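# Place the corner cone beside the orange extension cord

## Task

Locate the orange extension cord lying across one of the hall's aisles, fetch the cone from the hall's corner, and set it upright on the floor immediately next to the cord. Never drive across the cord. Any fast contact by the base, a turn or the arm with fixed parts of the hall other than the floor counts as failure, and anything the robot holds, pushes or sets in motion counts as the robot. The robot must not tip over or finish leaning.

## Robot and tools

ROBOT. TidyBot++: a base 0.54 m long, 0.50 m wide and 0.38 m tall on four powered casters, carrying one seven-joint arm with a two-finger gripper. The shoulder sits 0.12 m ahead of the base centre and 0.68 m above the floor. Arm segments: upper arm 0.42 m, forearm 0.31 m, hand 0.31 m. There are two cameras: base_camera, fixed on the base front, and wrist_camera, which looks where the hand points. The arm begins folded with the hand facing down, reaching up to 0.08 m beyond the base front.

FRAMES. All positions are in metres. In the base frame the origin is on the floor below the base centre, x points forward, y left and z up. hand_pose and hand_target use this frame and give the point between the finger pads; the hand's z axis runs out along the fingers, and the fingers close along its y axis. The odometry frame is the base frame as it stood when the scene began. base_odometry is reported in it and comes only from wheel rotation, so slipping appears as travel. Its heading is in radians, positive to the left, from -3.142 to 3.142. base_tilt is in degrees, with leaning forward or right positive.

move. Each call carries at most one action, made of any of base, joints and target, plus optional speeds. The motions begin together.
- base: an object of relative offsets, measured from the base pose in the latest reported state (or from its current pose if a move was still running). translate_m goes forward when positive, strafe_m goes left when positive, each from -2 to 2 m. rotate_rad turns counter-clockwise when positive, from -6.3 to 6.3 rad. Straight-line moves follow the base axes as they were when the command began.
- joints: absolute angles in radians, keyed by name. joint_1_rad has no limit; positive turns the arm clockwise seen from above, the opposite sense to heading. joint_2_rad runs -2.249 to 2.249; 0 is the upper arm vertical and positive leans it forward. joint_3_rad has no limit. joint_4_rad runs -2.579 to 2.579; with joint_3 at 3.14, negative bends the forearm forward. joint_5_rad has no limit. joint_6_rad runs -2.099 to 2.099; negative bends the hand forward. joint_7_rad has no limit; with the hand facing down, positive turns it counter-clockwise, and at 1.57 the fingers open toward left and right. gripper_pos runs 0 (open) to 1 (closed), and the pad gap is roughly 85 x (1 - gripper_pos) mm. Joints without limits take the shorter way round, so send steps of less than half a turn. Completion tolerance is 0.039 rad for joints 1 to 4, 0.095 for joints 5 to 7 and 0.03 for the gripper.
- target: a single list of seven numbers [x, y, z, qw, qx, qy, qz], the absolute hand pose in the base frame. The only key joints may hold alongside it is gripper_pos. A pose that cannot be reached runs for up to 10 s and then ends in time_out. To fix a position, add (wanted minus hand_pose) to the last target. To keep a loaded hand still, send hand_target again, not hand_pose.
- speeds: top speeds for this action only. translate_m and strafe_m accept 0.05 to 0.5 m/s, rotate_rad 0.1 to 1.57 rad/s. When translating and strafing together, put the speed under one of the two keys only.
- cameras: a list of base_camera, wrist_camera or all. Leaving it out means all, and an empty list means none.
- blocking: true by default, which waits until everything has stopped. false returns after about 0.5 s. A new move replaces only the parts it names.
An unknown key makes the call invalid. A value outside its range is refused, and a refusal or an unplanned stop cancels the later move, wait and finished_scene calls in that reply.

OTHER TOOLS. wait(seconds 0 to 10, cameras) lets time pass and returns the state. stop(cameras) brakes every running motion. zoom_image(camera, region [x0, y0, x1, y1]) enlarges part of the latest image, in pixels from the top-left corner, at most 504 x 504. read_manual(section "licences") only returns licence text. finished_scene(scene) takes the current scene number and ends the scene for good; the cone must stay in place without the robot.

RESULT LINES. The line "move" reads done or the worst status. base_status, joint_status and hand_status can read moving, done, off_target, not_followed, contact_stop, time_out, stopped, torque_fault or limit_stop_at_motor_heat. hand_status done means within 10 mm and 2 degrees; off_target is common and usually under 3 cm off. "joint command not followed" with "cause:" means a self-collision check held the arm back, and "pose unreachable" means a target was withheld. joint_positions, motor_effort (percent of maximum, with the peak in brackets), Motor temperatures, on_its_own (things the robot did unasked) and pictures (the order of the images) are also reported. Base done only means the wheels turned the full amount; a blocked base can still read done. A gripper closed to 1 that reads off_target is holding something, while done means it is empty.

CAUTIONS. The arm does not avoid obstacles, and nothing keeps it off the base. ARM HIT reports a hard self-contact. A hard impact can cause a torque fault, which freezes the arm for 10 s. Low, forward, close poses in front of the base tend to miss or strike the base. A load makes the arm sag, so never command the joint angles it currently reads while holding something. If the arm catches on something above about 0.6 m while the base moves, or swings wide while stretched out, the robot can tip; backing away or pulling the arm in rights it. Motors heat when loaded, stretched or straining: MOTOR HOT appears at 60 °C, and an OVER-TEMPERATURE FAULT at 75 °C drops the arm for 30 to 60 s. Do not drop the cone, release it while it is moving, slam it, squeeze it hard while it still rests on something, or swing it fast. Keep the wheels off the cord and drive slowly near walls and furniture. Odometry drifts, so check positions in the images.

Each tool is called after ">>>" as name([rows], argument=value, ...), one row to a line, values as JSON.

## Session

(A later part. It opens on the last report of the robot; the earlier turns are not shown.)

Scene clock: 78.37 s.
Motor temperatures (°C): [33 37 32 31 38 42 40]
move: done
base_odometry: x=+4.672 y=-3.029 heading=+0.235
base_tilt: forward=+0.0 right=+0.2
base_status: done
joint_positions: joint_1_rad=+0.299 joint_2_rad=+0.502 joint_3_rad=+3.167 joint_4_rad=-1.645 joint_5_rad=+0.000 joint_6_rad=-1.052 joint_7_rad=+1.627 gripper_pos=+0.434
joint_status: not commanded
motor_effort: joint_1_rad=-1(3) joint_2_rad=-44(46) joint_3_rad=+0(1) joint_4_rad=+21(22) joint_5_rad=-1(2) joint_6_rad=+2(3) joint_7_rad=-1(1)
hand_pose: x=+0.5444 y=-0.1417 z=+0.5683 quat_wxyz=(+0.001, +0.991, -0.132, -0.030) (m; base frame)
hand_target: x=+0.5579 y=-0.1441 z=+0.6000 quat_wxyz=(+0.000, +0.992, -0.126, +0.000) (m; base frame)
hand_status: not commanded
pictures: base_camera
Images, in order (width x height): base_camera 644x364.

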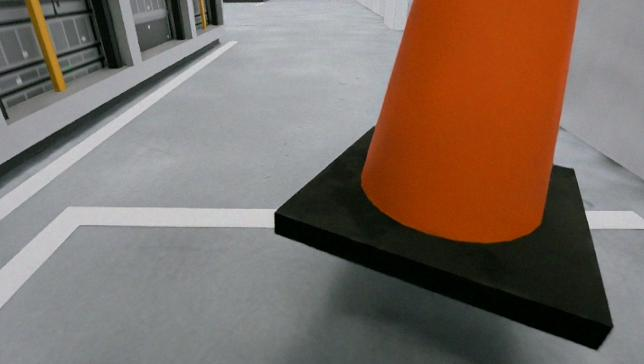

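>>> move(base={"translate_m":2.0,"strafe_m":0.06}, cameras=[])

>>> move(base={"translate_m":0.8,"strafe_m":0.05}, cameras=["base_camera"])

>>> zoom_image(camera="base_camera", region=[0, 0, 400, 100])

Scene clock: 84.57 s.
Motor temperatures (°C): [33 37 32 31 38 42 40]
move: done
base_odometry: x=+6.603 y=-2.505 heading=+0.235
base_tilt: forward=+0.1 right=+0.2
base_status: done
joint_positions: joint_1_rad=+0.300 joint_2_rad=+0.502 joint_3_rad=+3.167 joint_4_rad=-1.646 joint_5_rad=+0.000 joint_6_rad=-1.055 joint_7_rad=+1.627 gripper_pos=+0.434
joint_status: not commanded
motor_effort: joint_1_rad=+0(3) joint_2_rad=-44(45) joint_3_rad=+0(2) joint_4_rad=+21(22) joint_5_rad=-1(2) joint_6_rad=+1(3) joint_7_rad=+0(1)
hand_pose: x=+0.5434 y=-0.1415 z=+0.5683 quat_wxyz=(+0.000, +0.991, -0.132, -0.031) (m; base frame)
hand_target: x=+0.5579 y=-0.1441 z=+0.6000 quat_wxyz=(+0.000, +0.992, -0.126, +0.000) (m; base frame)
hand_status: not commanded
pictures: none
No camera images: "cameras" was empty.

Scene clock: 87.47 s.
Motor temperatures (°C): [33 37 32 31 38 42 40]
move: done
base_odometry: x=+7.370 y=-2.270 heading=+0.234
base_tilt: forward=+0.0 right=+0.2
base_status: done
joint_positions: joint_1_rad=+0.300 joint_2_rad=+0.503 joint_3_rad=+3.167 joint_4_rad=-1.646 joint_5_rad=+0.000 joint_6_rad=-1.055 joint_7_rad=+1.627 gripper_pos=+0.434
joint_status: not commanded
motor_effort: joint_1_rad=+0(3) joint_2_rad=-44(46) joint_3_rad=+0(2) joint_4_rad=+20(22) joint_5_rad=+0(2) joint_6_rad=+1(3) joint_7_rad=+0(1)
hand_pose: x=+0.5433 y=-0.1417 z=+0.5681 quat_wxyz=(+0.000, +0.991, -0.133, -0.031) (m; base frame)
hand_target: x=+0.5579 y=-0.1441 z=+0.6000 quat_wxyz=(+0.000, +0.992, -0.126, +0.000) (m; base frame)
hand_status: not commanded
pictures: base_camera
Images, in order (width x height): base_camera 644x364.

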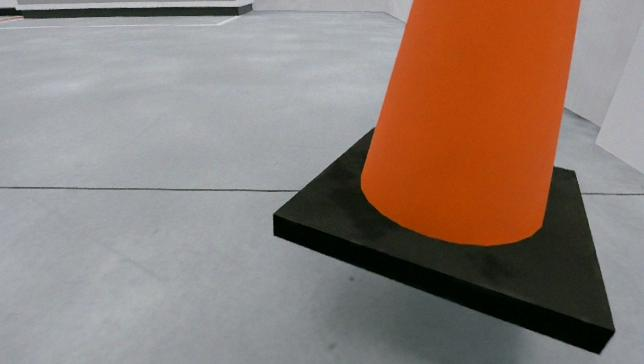

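Scaled by 1.260.

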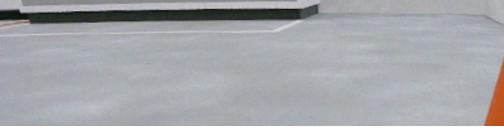

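>>> zoom_image(camera="base_camera", region=[0, 0, 100, 40])

>>> move(base={"translate_m":0.5,"strafe_m":0.2,"rotate_rad":0.75}, speeds={"rotate_rad":0.8}, joints={"joint_1_rad":0.85}, cameras=["base_camera"])

>>> zoom_image(camera="base_camera", region=[0, 0, 300, 100])

>>> zoom_image(camera="base_camera", region=[300, 0, 600, 100])

Scaled by 5.040.

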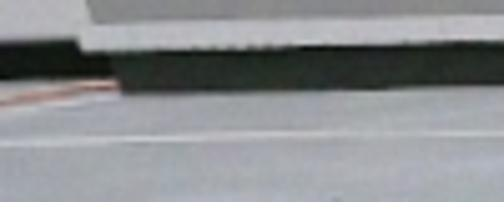

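Scene clock: 90.57 s.
Motor temperatures (°C): [33 37 32 31 38 42 40]
move: done
base_odometry: x=+7.810 y=-1.959 heading=+0.985
base_tilt: forward=+0.0 right=+0.2
base_status: done
joint_positions: joint_1_rad=+0.841 joint_2_rad=+0.503 joint_3_rad=+3.163 joint_4_rad=-1.647 joint_5_rad=-0.007 joint_6_rad=-1.055 joint_7_rad=+1.627 gripper_pos=+0.434
joint_status: all done
motor_effort: joint_1_rad=+0(6) joint_2_rad=-44(46) joint_3_rad=+0(5) joint_4_rad=+20(21) joint_5_rad=-1(4) joint_6_rad=+1(2) joint_7_rad=+0(1)
hand_pose: x=+0.4123 y=-0.3370 z=+0.5679 quat_wxyz=(-0.012, +0.919, -0.392, -0.029) (m; base frame)
hand_target: x=+0.4179 y=-0.3523 z=+0.6000 quat_wxyz=(+0.000, +0.921, -0.390, +0.000) (m; base frame)
hand_status: not commanded
pictures: base_camera
Images, in order (width x height): base_camera 644x364.

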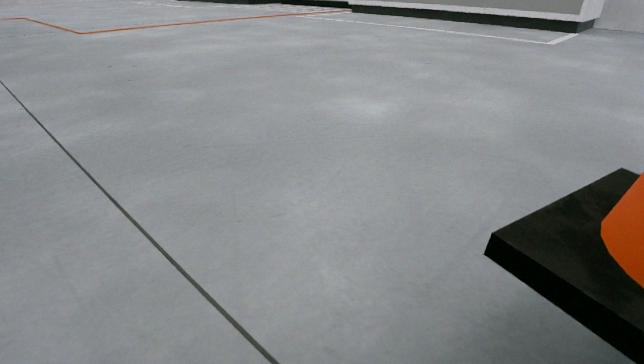

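Scaled by 1.680.

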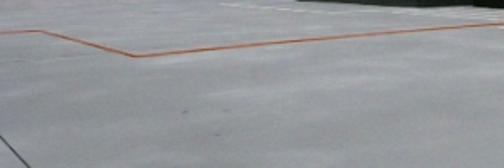

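Scaled by 1.680.

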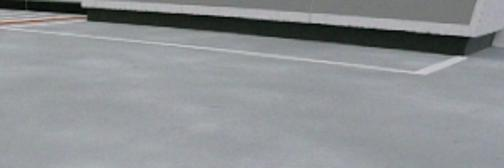

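>>> move(base={"translate_m":1.9}, joints={"joint_7_rad":0.87}, cameras=[])

>>> move(base={"rotate_rad":0.78}, speeds={"rotate_rad":0.8}, joints={"joint_1_rad":0.6}, cameras=["base_camera"])

Scene clock: 97.17 s.
Motor temperatures (°C): [33 38 32 31 38 42 40]
move: done
base_odometry: x=+8.860 y=-0.375 heading=+0.985
base_tilt: forward=+0.1 right=+0.2
base_status: done
joint_positions: joint_1_rad=+0.848 joint_2_rad=+0.502 joint_3_rad=+3.170 joint_4_rad=-1.647 joint_5_rad=-0.005 joint_6_rad=-1.056 joint_7_rad=+0.929 gripper_pos=+0.436
joint_status: all done
motor_effort: joint_1_rad=+0(4) joint_2_rad=-44(46) joint_3_rad=+1(4) joint_4_rad=+20(22) joint_5_rad=+1(7) joint_6_rad=+1(3) joint_7_rad=+0(3)
hand_pose: x=+0.4068 y=-0.3411 z=+0.5681 quat_wxyz=(+0.001, +0.726, -0.687, -0.032) (m; base frame)
hand_target: x=+0.4179 y=-0.3523 z=+0.6000 quat_wxyz=(+0.000, +0.702, -0.712, +0.000) (m; base frame)
hand_status: not commanded
pictures: none
No camera images: "cameras" was empty.

Scene clock: 99.23 s.
Motor temperatures (°C): [33 38 32 31 38 42 40]
move: done
base_odometry: x=+8.860 y=-0.375 heading=+1.765
base_tilt: forward=+0.1 right=+0.2
base_status: done
joint_positions: joint_1_rad=+0.595 joint_2_rad=+0.502 joint_3_rad=+3.161 joint_4_rad=-1.647 joint_5_rad=-0.020 joint_6_rad=-1.057 joint_7_rad=+0.929 gripper_pos=+0.436
joint_status: all done
motor_effort: joint_1_rad=+0(8) joint_2_rad=-44(47) joint_3_rad=+0(6) joint_4_rad=+19(21) joint_5_rad=+0(5) joint_6_rad=+0(5) joint_7_rad=+0(1)
hand_pose: x=+0.4874 y=-0.2513 z=+0.5680 quat_wxyz=(-0.003, +0.807, -0.590, -0.032) (m; base frame)
hand_target: x=+0.4957 y=-0.2674 z=+0.6000 quat_wxyz=(+0.000, +0.786, -0.619, +0.000) (m; base frame)
hand_status: not commanded
pictures: base_camera
Images, in order (width x height): base_camera 644x364.

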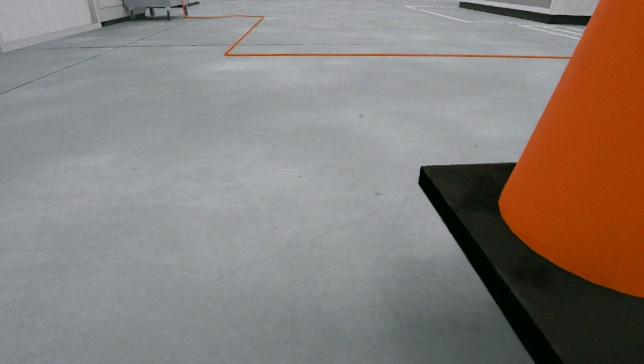

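>>> move(base={"translate_m":1.25}, cameras=["base_camera"])

Scene clock: 103.57 s.
Motor temperatures (°C): [33 38 32 31 38 42 40]
move: done
base_odometry: x=+8.619 y=+0.851 heading=+1.765
base_tilt: forward=+0.1 right=+0.2
base_status: done
joint_positions: joint_1_rad=+0.598 joint_2_rad=+0.502 joint_3_rad=+3.161 joint_4_rad=-1.647 joint_5_rad=-0.020 joint_6_rad=-1.057 joint_7_rad=+0.929 gripper_pos=+0.436
joint_status: not commanded
motor_effort: joint_1_rad=+0(3) joint_2_rad=-43(45) joint_3_rad=+1(2) joint_4_rad=+20(21) joint_5_rad=+1(2) joint_6_rad=+0(2) joint_7_rad=-1(1)
hand_pose: x=+0.4864 y=-0.2526 z=+0.5681 quat_wxyz=(-0.003, +0.806, -0.592, -0.032) (m; base frame)
hand_target: x=+0.4957 y=-0.2674 z=+0.6000 quat_wxyz=(+0.000, +0.786, -0.619, +0.000) (m; base frame)
hand_status: not commanded
pictures: base_camera
Images, in order (width x height): base_camera 644x364.

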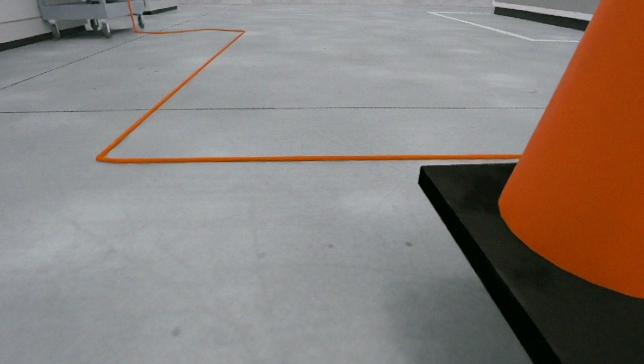

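>>> move(base={"translate_m":0.25}, speeds={"translate_m":0.25}, cameras=[])

>>> move(target=[0.515,-0.267,0.50,0,0.786,-0.619,0], cameras=[])

>>> move(target=[0.52,-0.267,0.48,0,0.786,-0.619,0], cameras=["base_camera"])

Scene clock: 106.37 s.
Motor temperatures (°C): [33 38 32 31 38 42 40]
move: done
base_odometry: x=+8.571 y=+1.097 heading=+1.766
base_tilt: forward=+0.0 right=+0.2
base_status: done
joint_positions: joint_1_rad=+0.598 joint_2_rad=+0.502 joint_3_rad=+3.161 joint_4_rad=-1.648 joint_5_rad=-0.020 joint_6_rad=-1.057 joint_7_rad=+0.929 gripper_pos=+0.436
joint_status: not commanded
motor_effort: joint_1_rad=+0(2) joint_2_rad=-44(45) joint_3_rad=+0(2) joint_4_rad=+20(21) joint_5_rad=+0(2) joint_6_rad=+1(2) joint_7_rad=+0(1)
hand_pose: x=+0.4858 y=-0.2525 z=+0.5678 quat_wxyz=(-0.003, +0.805, -0.592, -0.033) (m; base frame)
hand_target: x=+0.4957 y=-0.2674 z=+0.6000 quat_wxyz=(+0.000, +0.786, -0.619, +0.000) (m; base frame)
hand_status: not commanded
pictures: none
No camera images: "cameras" was empty.

Scene clock: 108.10 s.
Motor temperatures (°C): [33 38 32 31 38 42 40]
move: off_target
base_odometry: x=+8.571 y=+1.097 heading=+1.766
base_tilt: forward=+0.1 right=+0.2
base_status: not commanded
joint_positions: joint_1_rad=+0.393 joint_2_rad=+0.679 joint_3_rad=+3.444 joint_4_rad=-1.718 joint_5_rad=-0.215 joint_6_rad=-0.892 joint_7_rad=+0.996 gripper_pos=+0.436
joint_status: not commanded
motor_effort: joint_1_rad=+0(1) joint_2_rad=-45(48) joint_3_rad=+4(5) joint_4_rad=+14(20) joint_5_rad=+1(2) joint_6_rad=-1(2) joint_7_rad=-1(1)
hand_pose: x=+0.4857 y=-0.2489 z=+0.4752 quat_wxyz=(+0.013, +0.776, -0.628, -0.055) (m; base frame)
hand_target: x=+0.5150 y=-0.2670 z=+0.5000 quat_wxyz=(+0.000, +0.786, -0.619, +0.000) (m; base frame)
hand_status: off_target (0.042 m and 6.7 deg from the pose sent, 0.075 m and 5.4 deg at the start)
pictures: none
No camera images: "cameras" was empty.

Scene clock: 108.87 s.
Motor temperatures (°C): [33 38 32 31 38 42 40]
move: off_target
base_odometry: x=+8.571 y=+1.097 heading=+1.766
base_tilt: forward=+0.0 right=+0.2
base_status: not commanded
joint_positions: joint_1_rad=+0.393 joint_2_rad=+0.716 joint_3_rad=+3.444 joint_4_rad=-1.718 joint_5_rad=-0.235 joint_6_rad=-0.850 joint_7_rad=+0.999 gripper_pos=+0.436
joint_status: not commanded
motor_effort: joint_1_rad=+0(1) joint_2_rad=-46(48) joint_3_rad=+5(6) joint_4_rad=+14(15) joint_5_rad=+1(2) joint_6_rad=-1(2) joint_7_rad=+0(1)
hand_pose: x=+0.4908 y=-0.2518 z=+0.4577 quat_wxyz=(+0.013, +0.773, -0.632, -0.051) (m; base frame)
hand_target: x=+0.5200 y=-0.2670 z=+0.4800 quat_wxyz=(+0.000, +0.786, -0.619, +0.000) (m; base frame)
hand_status: off_target (0.040 m and 6.5 deg from the pose sent, 0.039 m and 6.7 deg at the start)
pictures: base_camera
Images, in order (width x height): base_camera 644x364.

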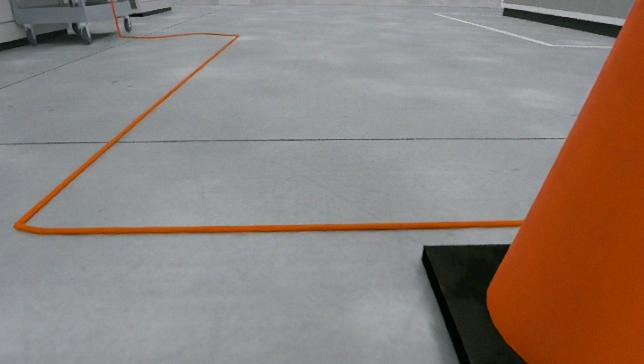

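>>> move(target=[0.56,-0.277,0.488,0,0.786,-0.619,0], cameras=[])

>>> move(target=[0.56,-0.277,0.472,0,0.786,-0.619,0], cameras=["base_camera"])

Scene clock: 111.33 s.
Motor temperatures (°C): [33 38 32 31 38 42 40]
move: off_target
base_odometry: x=+8.571 y=+1.097 heading=+1.766
base_tilt: forward=+0.1 right=+0.2
base_status: not commanded
joint_positions: joint_1_rad=+0.387 joint_2_rad=+0.776 joint_3_rad=+3.444 joint_4_rad=-1.581 joint_5_rad=-0.236 joint_6_rad=-0.875 joint_7_rad=+0.999 gripper_pos=+0.436
joint_status: not commanded
motor_effort: joint_1_rad=+0(1) joint_2_rad=-50(51) joint_3_rad=+5(6) joint_4_rad=+16(18) joint_5_rad=+1(2) joint_6_rad=+0(2) joint_7_rad=+0(1)
hand_pose: x=+0.5374 y=-0.2765 z=+0.4565 quat_wxyz=(+0.016, +0.783, -0.621, -0.025) (m; base frame)
hand_target: x=+0.5600 y=-0.2770 z=+0.4880 quat_wxyz=(+0.000, +0.786, -0.619, +0.000) (m; base frame)
hand_status: off_target (0.039 m and 3.4 deg from the pose sent, 0.080 m and 6.5 deg at the start)
pictures: none
No camera images: "cameras" was empty.

Scene clock: 112.40 s.
Motor temperatures (°C): [33 38 32 31 38 42 40]
move: off_target
base_odometry: x=+8.571 y=+1.097 heading=+1.766
base_tilt: forward=+0.1 right=+0.2
base_status: not commanded
joint_positions: joint_1_rad=+0.387 joint_2_rad=+0.789 joint_3_rad=+3.444 joint_4_rad=-1.582 joint_5_rad=-0.239 joint_6_rad=-0.872 joint_7_rad=+0.999 gripper_pos=+0.436
joint_status: not commanded
motor_effort: joint_1_rad=-2(5) joint_2_rad=-45(50) joint_3_rad=+3(6) joint_4_rad=+14(17) joint_5_rad=+0(3) joint_6_rad=+0(1) joint_7_rad=+0(2)
hand_pose: x=+0.5351 y=-0.2754 z=+0.4496 quat_wxyz=(+0.017, +0.782, -0.622, -0.030) (m; base frame)
hand_target: x=+0.5600 y=-0.2770 z=+0.4720 quat_wxyz=(+0.000, +0.786, -0.619, +0.000) (m; base frame)
hand_status: off_target (0.034 m and 4.0 deg from the pose sent, 0.027 m and 3.4 deg at the start)
pictures: base_camera
Images, in order (width x height): base_camera 644x364.

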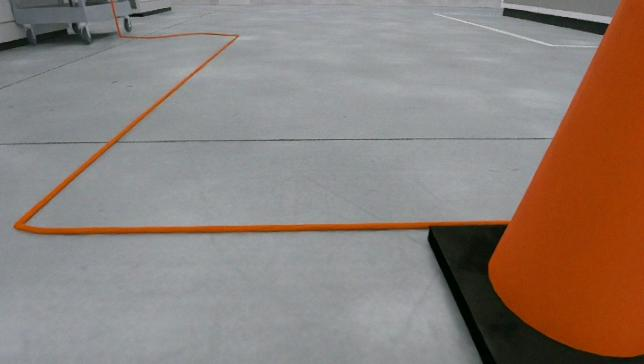

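>>> move(target=[0.556,-0.277,0.460,0,0.786,-0.619,0], cameras=[])

>>> move(target=[0.556,-0.277,0.448,0,0.786,-0.619,0], cameras=[])

>>> move(joints={"gripper_pos":0.25}, cameras=[])

>>> move(joints={"gripper_pos":0.0})

Scene clock: 113.90 s.
Motor temperatures (°C): [33 38 32 31 38 42 40]
move: off_target
base_odometry: x=+8.571 y=+1.097 heading=+1.766
base_tilt: forward=+0.1 right=+0.2
base_status: not commanded
joint_positions: joint_1_rad=+0.391 joint_2_rad=+0.787 joint_3_rad=+3.444 joint_4_rad=-1.590 joint_5_rad=-0.240 joint_6_rad=-0.861 joint_7_rad=+0.999 gripper_pos=+0.436
joint_status: not commanded
motor_effort: joint_1_rad=-2(3) joint_2_rad=-45(47) joint_3_rad=+4(4) joint_4_rad=+14(15) joint_5_rad=+0(2) joint_6_rad=+0(1) joint_7_rad=+0(1)
hand_pose: x=+0.5335 y=-0.2769 z=+0.4488 quat_wxyz=(+0.017, +0.781, -0.624, -0.028) (m; base frame)
hand_target: x=+0.5560 y=-0.2770 z=+0.4600 quat_wxyz=(+0.000, +0.786, -0.619, +0.000) (m; base frame)
hand_status: off_target (0.025 m and 3.9 deg from the pose sent, 0.023 m and 4.0 deg at the start)
pictures: none
No camera images: "cameras" was empty.

Scene clock: 114.47 s.
Motor temperatures (°C): [33 38 32 31 38 42 40]
move: off_target
base_odometry: x=+8.571 y=+1.097 heading=+1.766
base_tilt: forward=+0.1 right=+0.2
base_status: not commanded
joint_positions: joint_1_rad=+0.395 joint_2_rad=+0.788 joint_3_rad=+3.444 joint_4_rad=-1.593 joint_5_rad=-0.240 joint_6_rad=-0.853 joint_7_rad=+0.999 gripper_pos=+0.436
joint_status: not commanded
motor_effort: joint_1_rad=-3(4) joint_2_rad=-41(45) joint_3_rad=+1(3) joint_4_rad=+13(14) joint_5_rad=-1(4) joint_6_rad=+1(2) joint_7_rad=-1(1)
hand_pose: x=+0.5325 y=-0.2795 z=+0.4474 quat_wxyz=(+0.018, +0.779, -0.626, -0.026) (m; base frame)
hand_target: x=+0.5560 y=-0.2770 z=+0.4480 quat_wxyz=(+0.000, +0.786, -0.619, +0.000) (m; base frame)
hand_status: off_target (0.024 m and 3.8 deg from the pose sent, 0.023 m and 3.9 deg at the start)
pictures: none
No camera images: "cameras" was empty.

Scene clock: 115.30 s.
Motor temperatures (°C): [33 38 32 31 38 42 40]
move: done
base_odometry: x=+8.571 y=+1.097 heading=+1.766
base_tilt: forward=+0.1 right=+0.2
base_status: not commanded
joint_positions: joint_1_rad=+0.396 joint_2_rad=+0.795 joint_3_rad=+3.444 joint_4_rad=-1.600 joint_5_rad=-0.241 joint_6_rad=-0.853 joint_7_rad=+0.999 gripper_pos=+0.250
joint_status: all done
motor_effort: joint_1_rad=-2(4) joint_2_rad=-41(45) joint_3_rad=+2(4) joint_4_rad=+14(14) joint_5_rad=-2(3) joint_6_rad=+2(2) joint_7_rad=+0(1)
hand_pose: x=+0.5277 y=-0.2771 z=+0.4428 quat_wxyz=(+0.018, +0.778, -0.627, -0.033) (m; base frame)
hand_target: x=+0.5560 y=-0.2770 z=+0.4480 quat_wxyz=(+0.000, +0.786, -0.619, +0.000) (m; base frame)
hand_status: not commanded
pictures: none
No camera images: "cameras" was empty.

Scene clock: 116.00 s.
Motor temperatures (°C): [33 38 32 31 38 42 40]
move: done
base_odometry: x=+8.571 y=+1.097 heading=+1.766
base_tilt: forward=+0.0 right=+0.2
base_status: not commanded
joint_positions: joint_1_rad=+0.395 joint_2_rad=+0.786 joint_3_rad=+3.444 joint_4_rad=-1.595 joint_5_rad=-0.246 joint_6_rad=-0.850 joint_7_rad=+0.999 gripper_pos=+0.000
joint_status: all done
motor_effort: joint_1_rad=+0(2) joint_2_rad=-39(41) joint_3_rad=+3(4) joint_4_rad=+11(14) joint_5_rad=+0(2) joint_6_rad=+1(3) joint_7_rad=+0(1)
hand_pose: x=+0.5335 y=-0.2788 z=+0.4478 quat_wxyz=(+0.016, +0.778, -0.628, -0.024) (m; base frame)
hand_target: x=+0.5560 y=-0.2770 z=+0.4480 quat_wxyz=(+0.000, +0.786, -0.619, +0.000) (m; base frame)
hand_status: not commanded
pictures: base_camera, wrist_camera
Images, in order (width x height): base_camera 644x364, wrist_camera 644x476.

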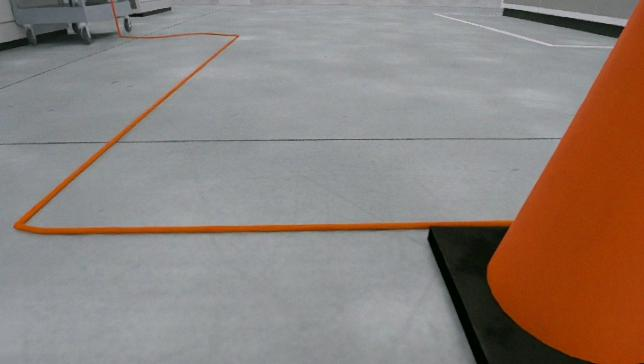

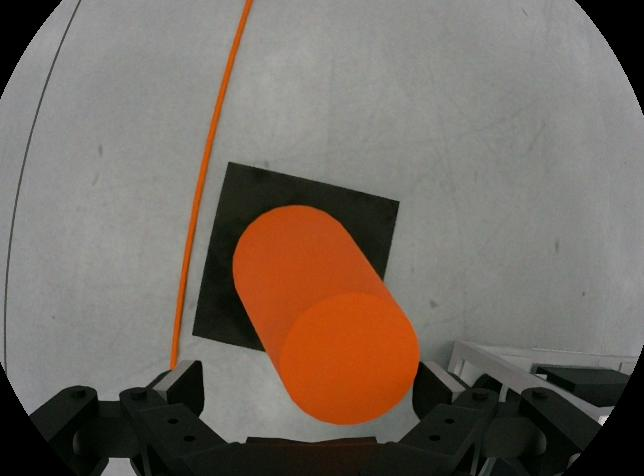

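>>> move(target=[0.543,-0.277,0.47,0,0.786,-0.619,0], cameras=["wrist_camera"])

Scene clock: 117.50 s.
Motor temperatures (°C): [33 38 32 31 38 42 40]
move: done
base_odometry: x=+8.571 y=+1.097 heading=+1.766
base_tilt: forward=+0.1 right=+0.2
base_status: not commanded
joint_positions: joint_1_rad=+0.395 joint_2_rad=+0.729 joint_3_rad=+3.444 joint_4_rad=-1.613 joint_5_rad=-0.246 joint_6_rad=-0.850 joint_7_rad=+0.999 gripper_pos=+0.000
joint_status: not commanded
motor_effort: joint_1_rad=+0(0) joint_2_rad=-38(41) joint_3_rad=+3(4) joint_4_rad=+12(12) joint_5_rad=+0(1) joint_6_rad=+1(1) joint_7_rad=+0(1)
hand_pose: x=+0.5376 y=-0.2791 z=+0.4725 quat_wxyz=(+0.008, +0.777, -0.630, -0.005) (m; base frame)
hand_target: x=+0.5430 y=-0.2770 z=+0.4700 quat_wxyz=(+0.000, +0.786, -0.619, +0.000) (m; base frame)
hand_status: done (0.006 m and 1.9 deg from the pose sent, 0.024 m and 3.6 deg at the start)
pictures: wrist_camera
Images, in order (width x height): wrist_camera 644x476.

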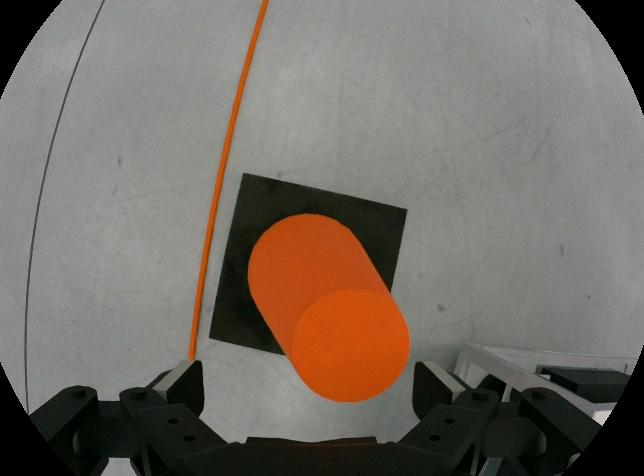

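>>> move(target=[0.53,-0.277,0.53,0,0.786,-0.619,0], cameras=[])

>>> move(target=[0.53,-0.275,0.62,0,0.786,-0.619,0], cameras=[])

>>> move(base={"translate_m":-0.45})

Scene clock: 120.43 s.
Motor temperatures (°C): [33 38 32 31 38 42 40]
move: off_target
base_odometry: x=+8.571 y=+1.097 heading=+1.766
base_tilt: forward=+0.1 right=+0.2
base_status: not commanded
joint_positions: joint_1_rad=+0.395 joint_2_rad=+0.613 joint_3_rad=+3.453 joint_4_rad=-1.611 joint_5_rad=-0.246 joint_6_rad=-0.914 joint_7_rad=+0.999 gripper_pos=+0.000
joint_status: not commanded
motor_effort: joint_1_rad=+0(1) joint_2_rad=-36(40) joint_3_rad=+3(4) joint_4_rad=+13(14) joint_5_rad=-1(1) joint_6_rad=+1(2) joint_7_rad=+0(1)
hand_pose: x=+0.5415 y=-0.2773 z=+0.5305 quat_wxyz=(-0.009, +0.775, -0.632, +0.020) (m; base frame)
hand_target: x=+0.5300 y=-0.2770 z=+0.5300 quat_wxyz=(+0.000, +0.786, -0.619, +0.000) (m; base frame)
hand_status: off_target (0.011 m and 3.2 deg from the pose sent, 0.058 m and 1.9 deg at the start)
pictures: none
No camera images: "cameras" was empty.

Scene clock: 121.80 s.
Motor temperatures (°C): [33 38 32 31 38 42 40]
move: off_target
base_odometry: x=+8.571 y=+1.097 heading=+1.766
base_tilt: forward=+0.1 right=+0.2
base_status: not commanded
joint_positions: joint_1_rad=+0.389 joint_2_rad=+0.504 joint_3_rad=+3.465 joint_4_rad=-1.475 joint_5_rad=-0.225 joint_6_rad=-1.142 joint_7_rad=+0.999 gripper_pos=+0.000
joint_status: not commanded
motor_effort: joint_1_rad=+0(0) joint_2_rad=-34(39) joint_3_rad=+2(4) joint_4_rad=+15(16) joint_5_rad=-1(2) joint_6_rad=+1(2) joint_7_rad=+0(1)
hand_pose: x=+0.5491 y=-0.2717 z=+0.6209 quat_wxyz=(-0.025, +0.786, -0.617, +0.026) (m; base frame)
hand_target: x=+0.5300 y=-0.2750 z=+0.6200 quat_wxyz=(+0.000, +0.786, -0.619, +0.000) (m; base frame)
hand_status: off_target (0.019 m and 4.1 deg from the pose sent, 0.090 m and 3.2 deg at the start)
pictures: none
No camera images: "cameras" was empty.

Scene clock: 124.13 s.
Motor temperatures (°C): [33 39 32 31 38 42 40]
move: done
base_odometry: x=+8.658 y=+0.655 heading=+1.767
base_tilt: forward=+0.0 right=+0.2
base_status: done
joint_positions: joint_1_rad=+0.379 joint_2_rad=+0.505 joint_3_rad=+3.471 joint_4_rad=-1.474 joint_5_rad=-0.220 joint_6_rad=-1.149 joint_7_rad=+0.999 gripper_pos=+0.000
joint_status: not commanded
motor_effort: joint_1_rad=+0(4) joint_2_rad=-34(37) joint_3_rad=+3(5) joint_4_rad=+15(17) joint_5_rad=-1(2) joint_6_rad=+1(2) joint_7_rad=+0(1)
hand_pose: x=+0.5480 y=-0.2696 z=+0.6209 quat_wxyz=(-0.022, +0.788, -0.615, +0.023) (m; base frame)
hand_target: x=+0.5300 y=-0.2750 z=+0.6200 quat_wxyz=(+0.000, +0.786, -0.619, +0.000) (m; base frame)
hand_status: not commanded
pictures: base_camera, wrist_camera
Images, in order (width x height): base_camera 644x364, wrist_camera 644x476.

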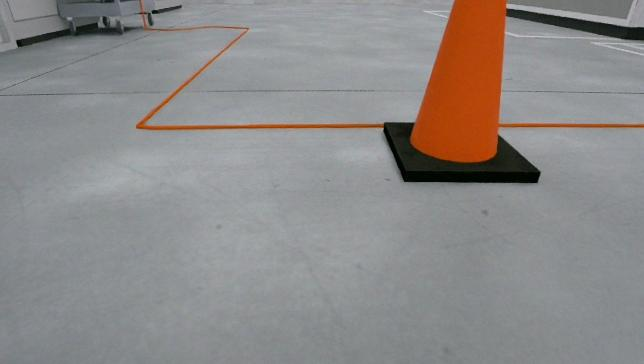

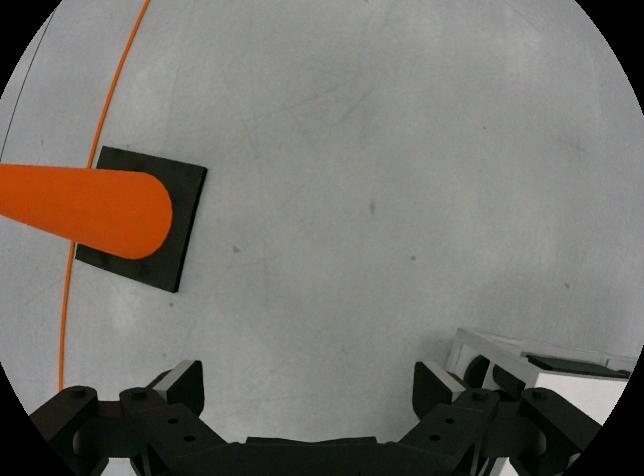

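>>> finished_scene(scene=3)

The scene is finished: the task was done.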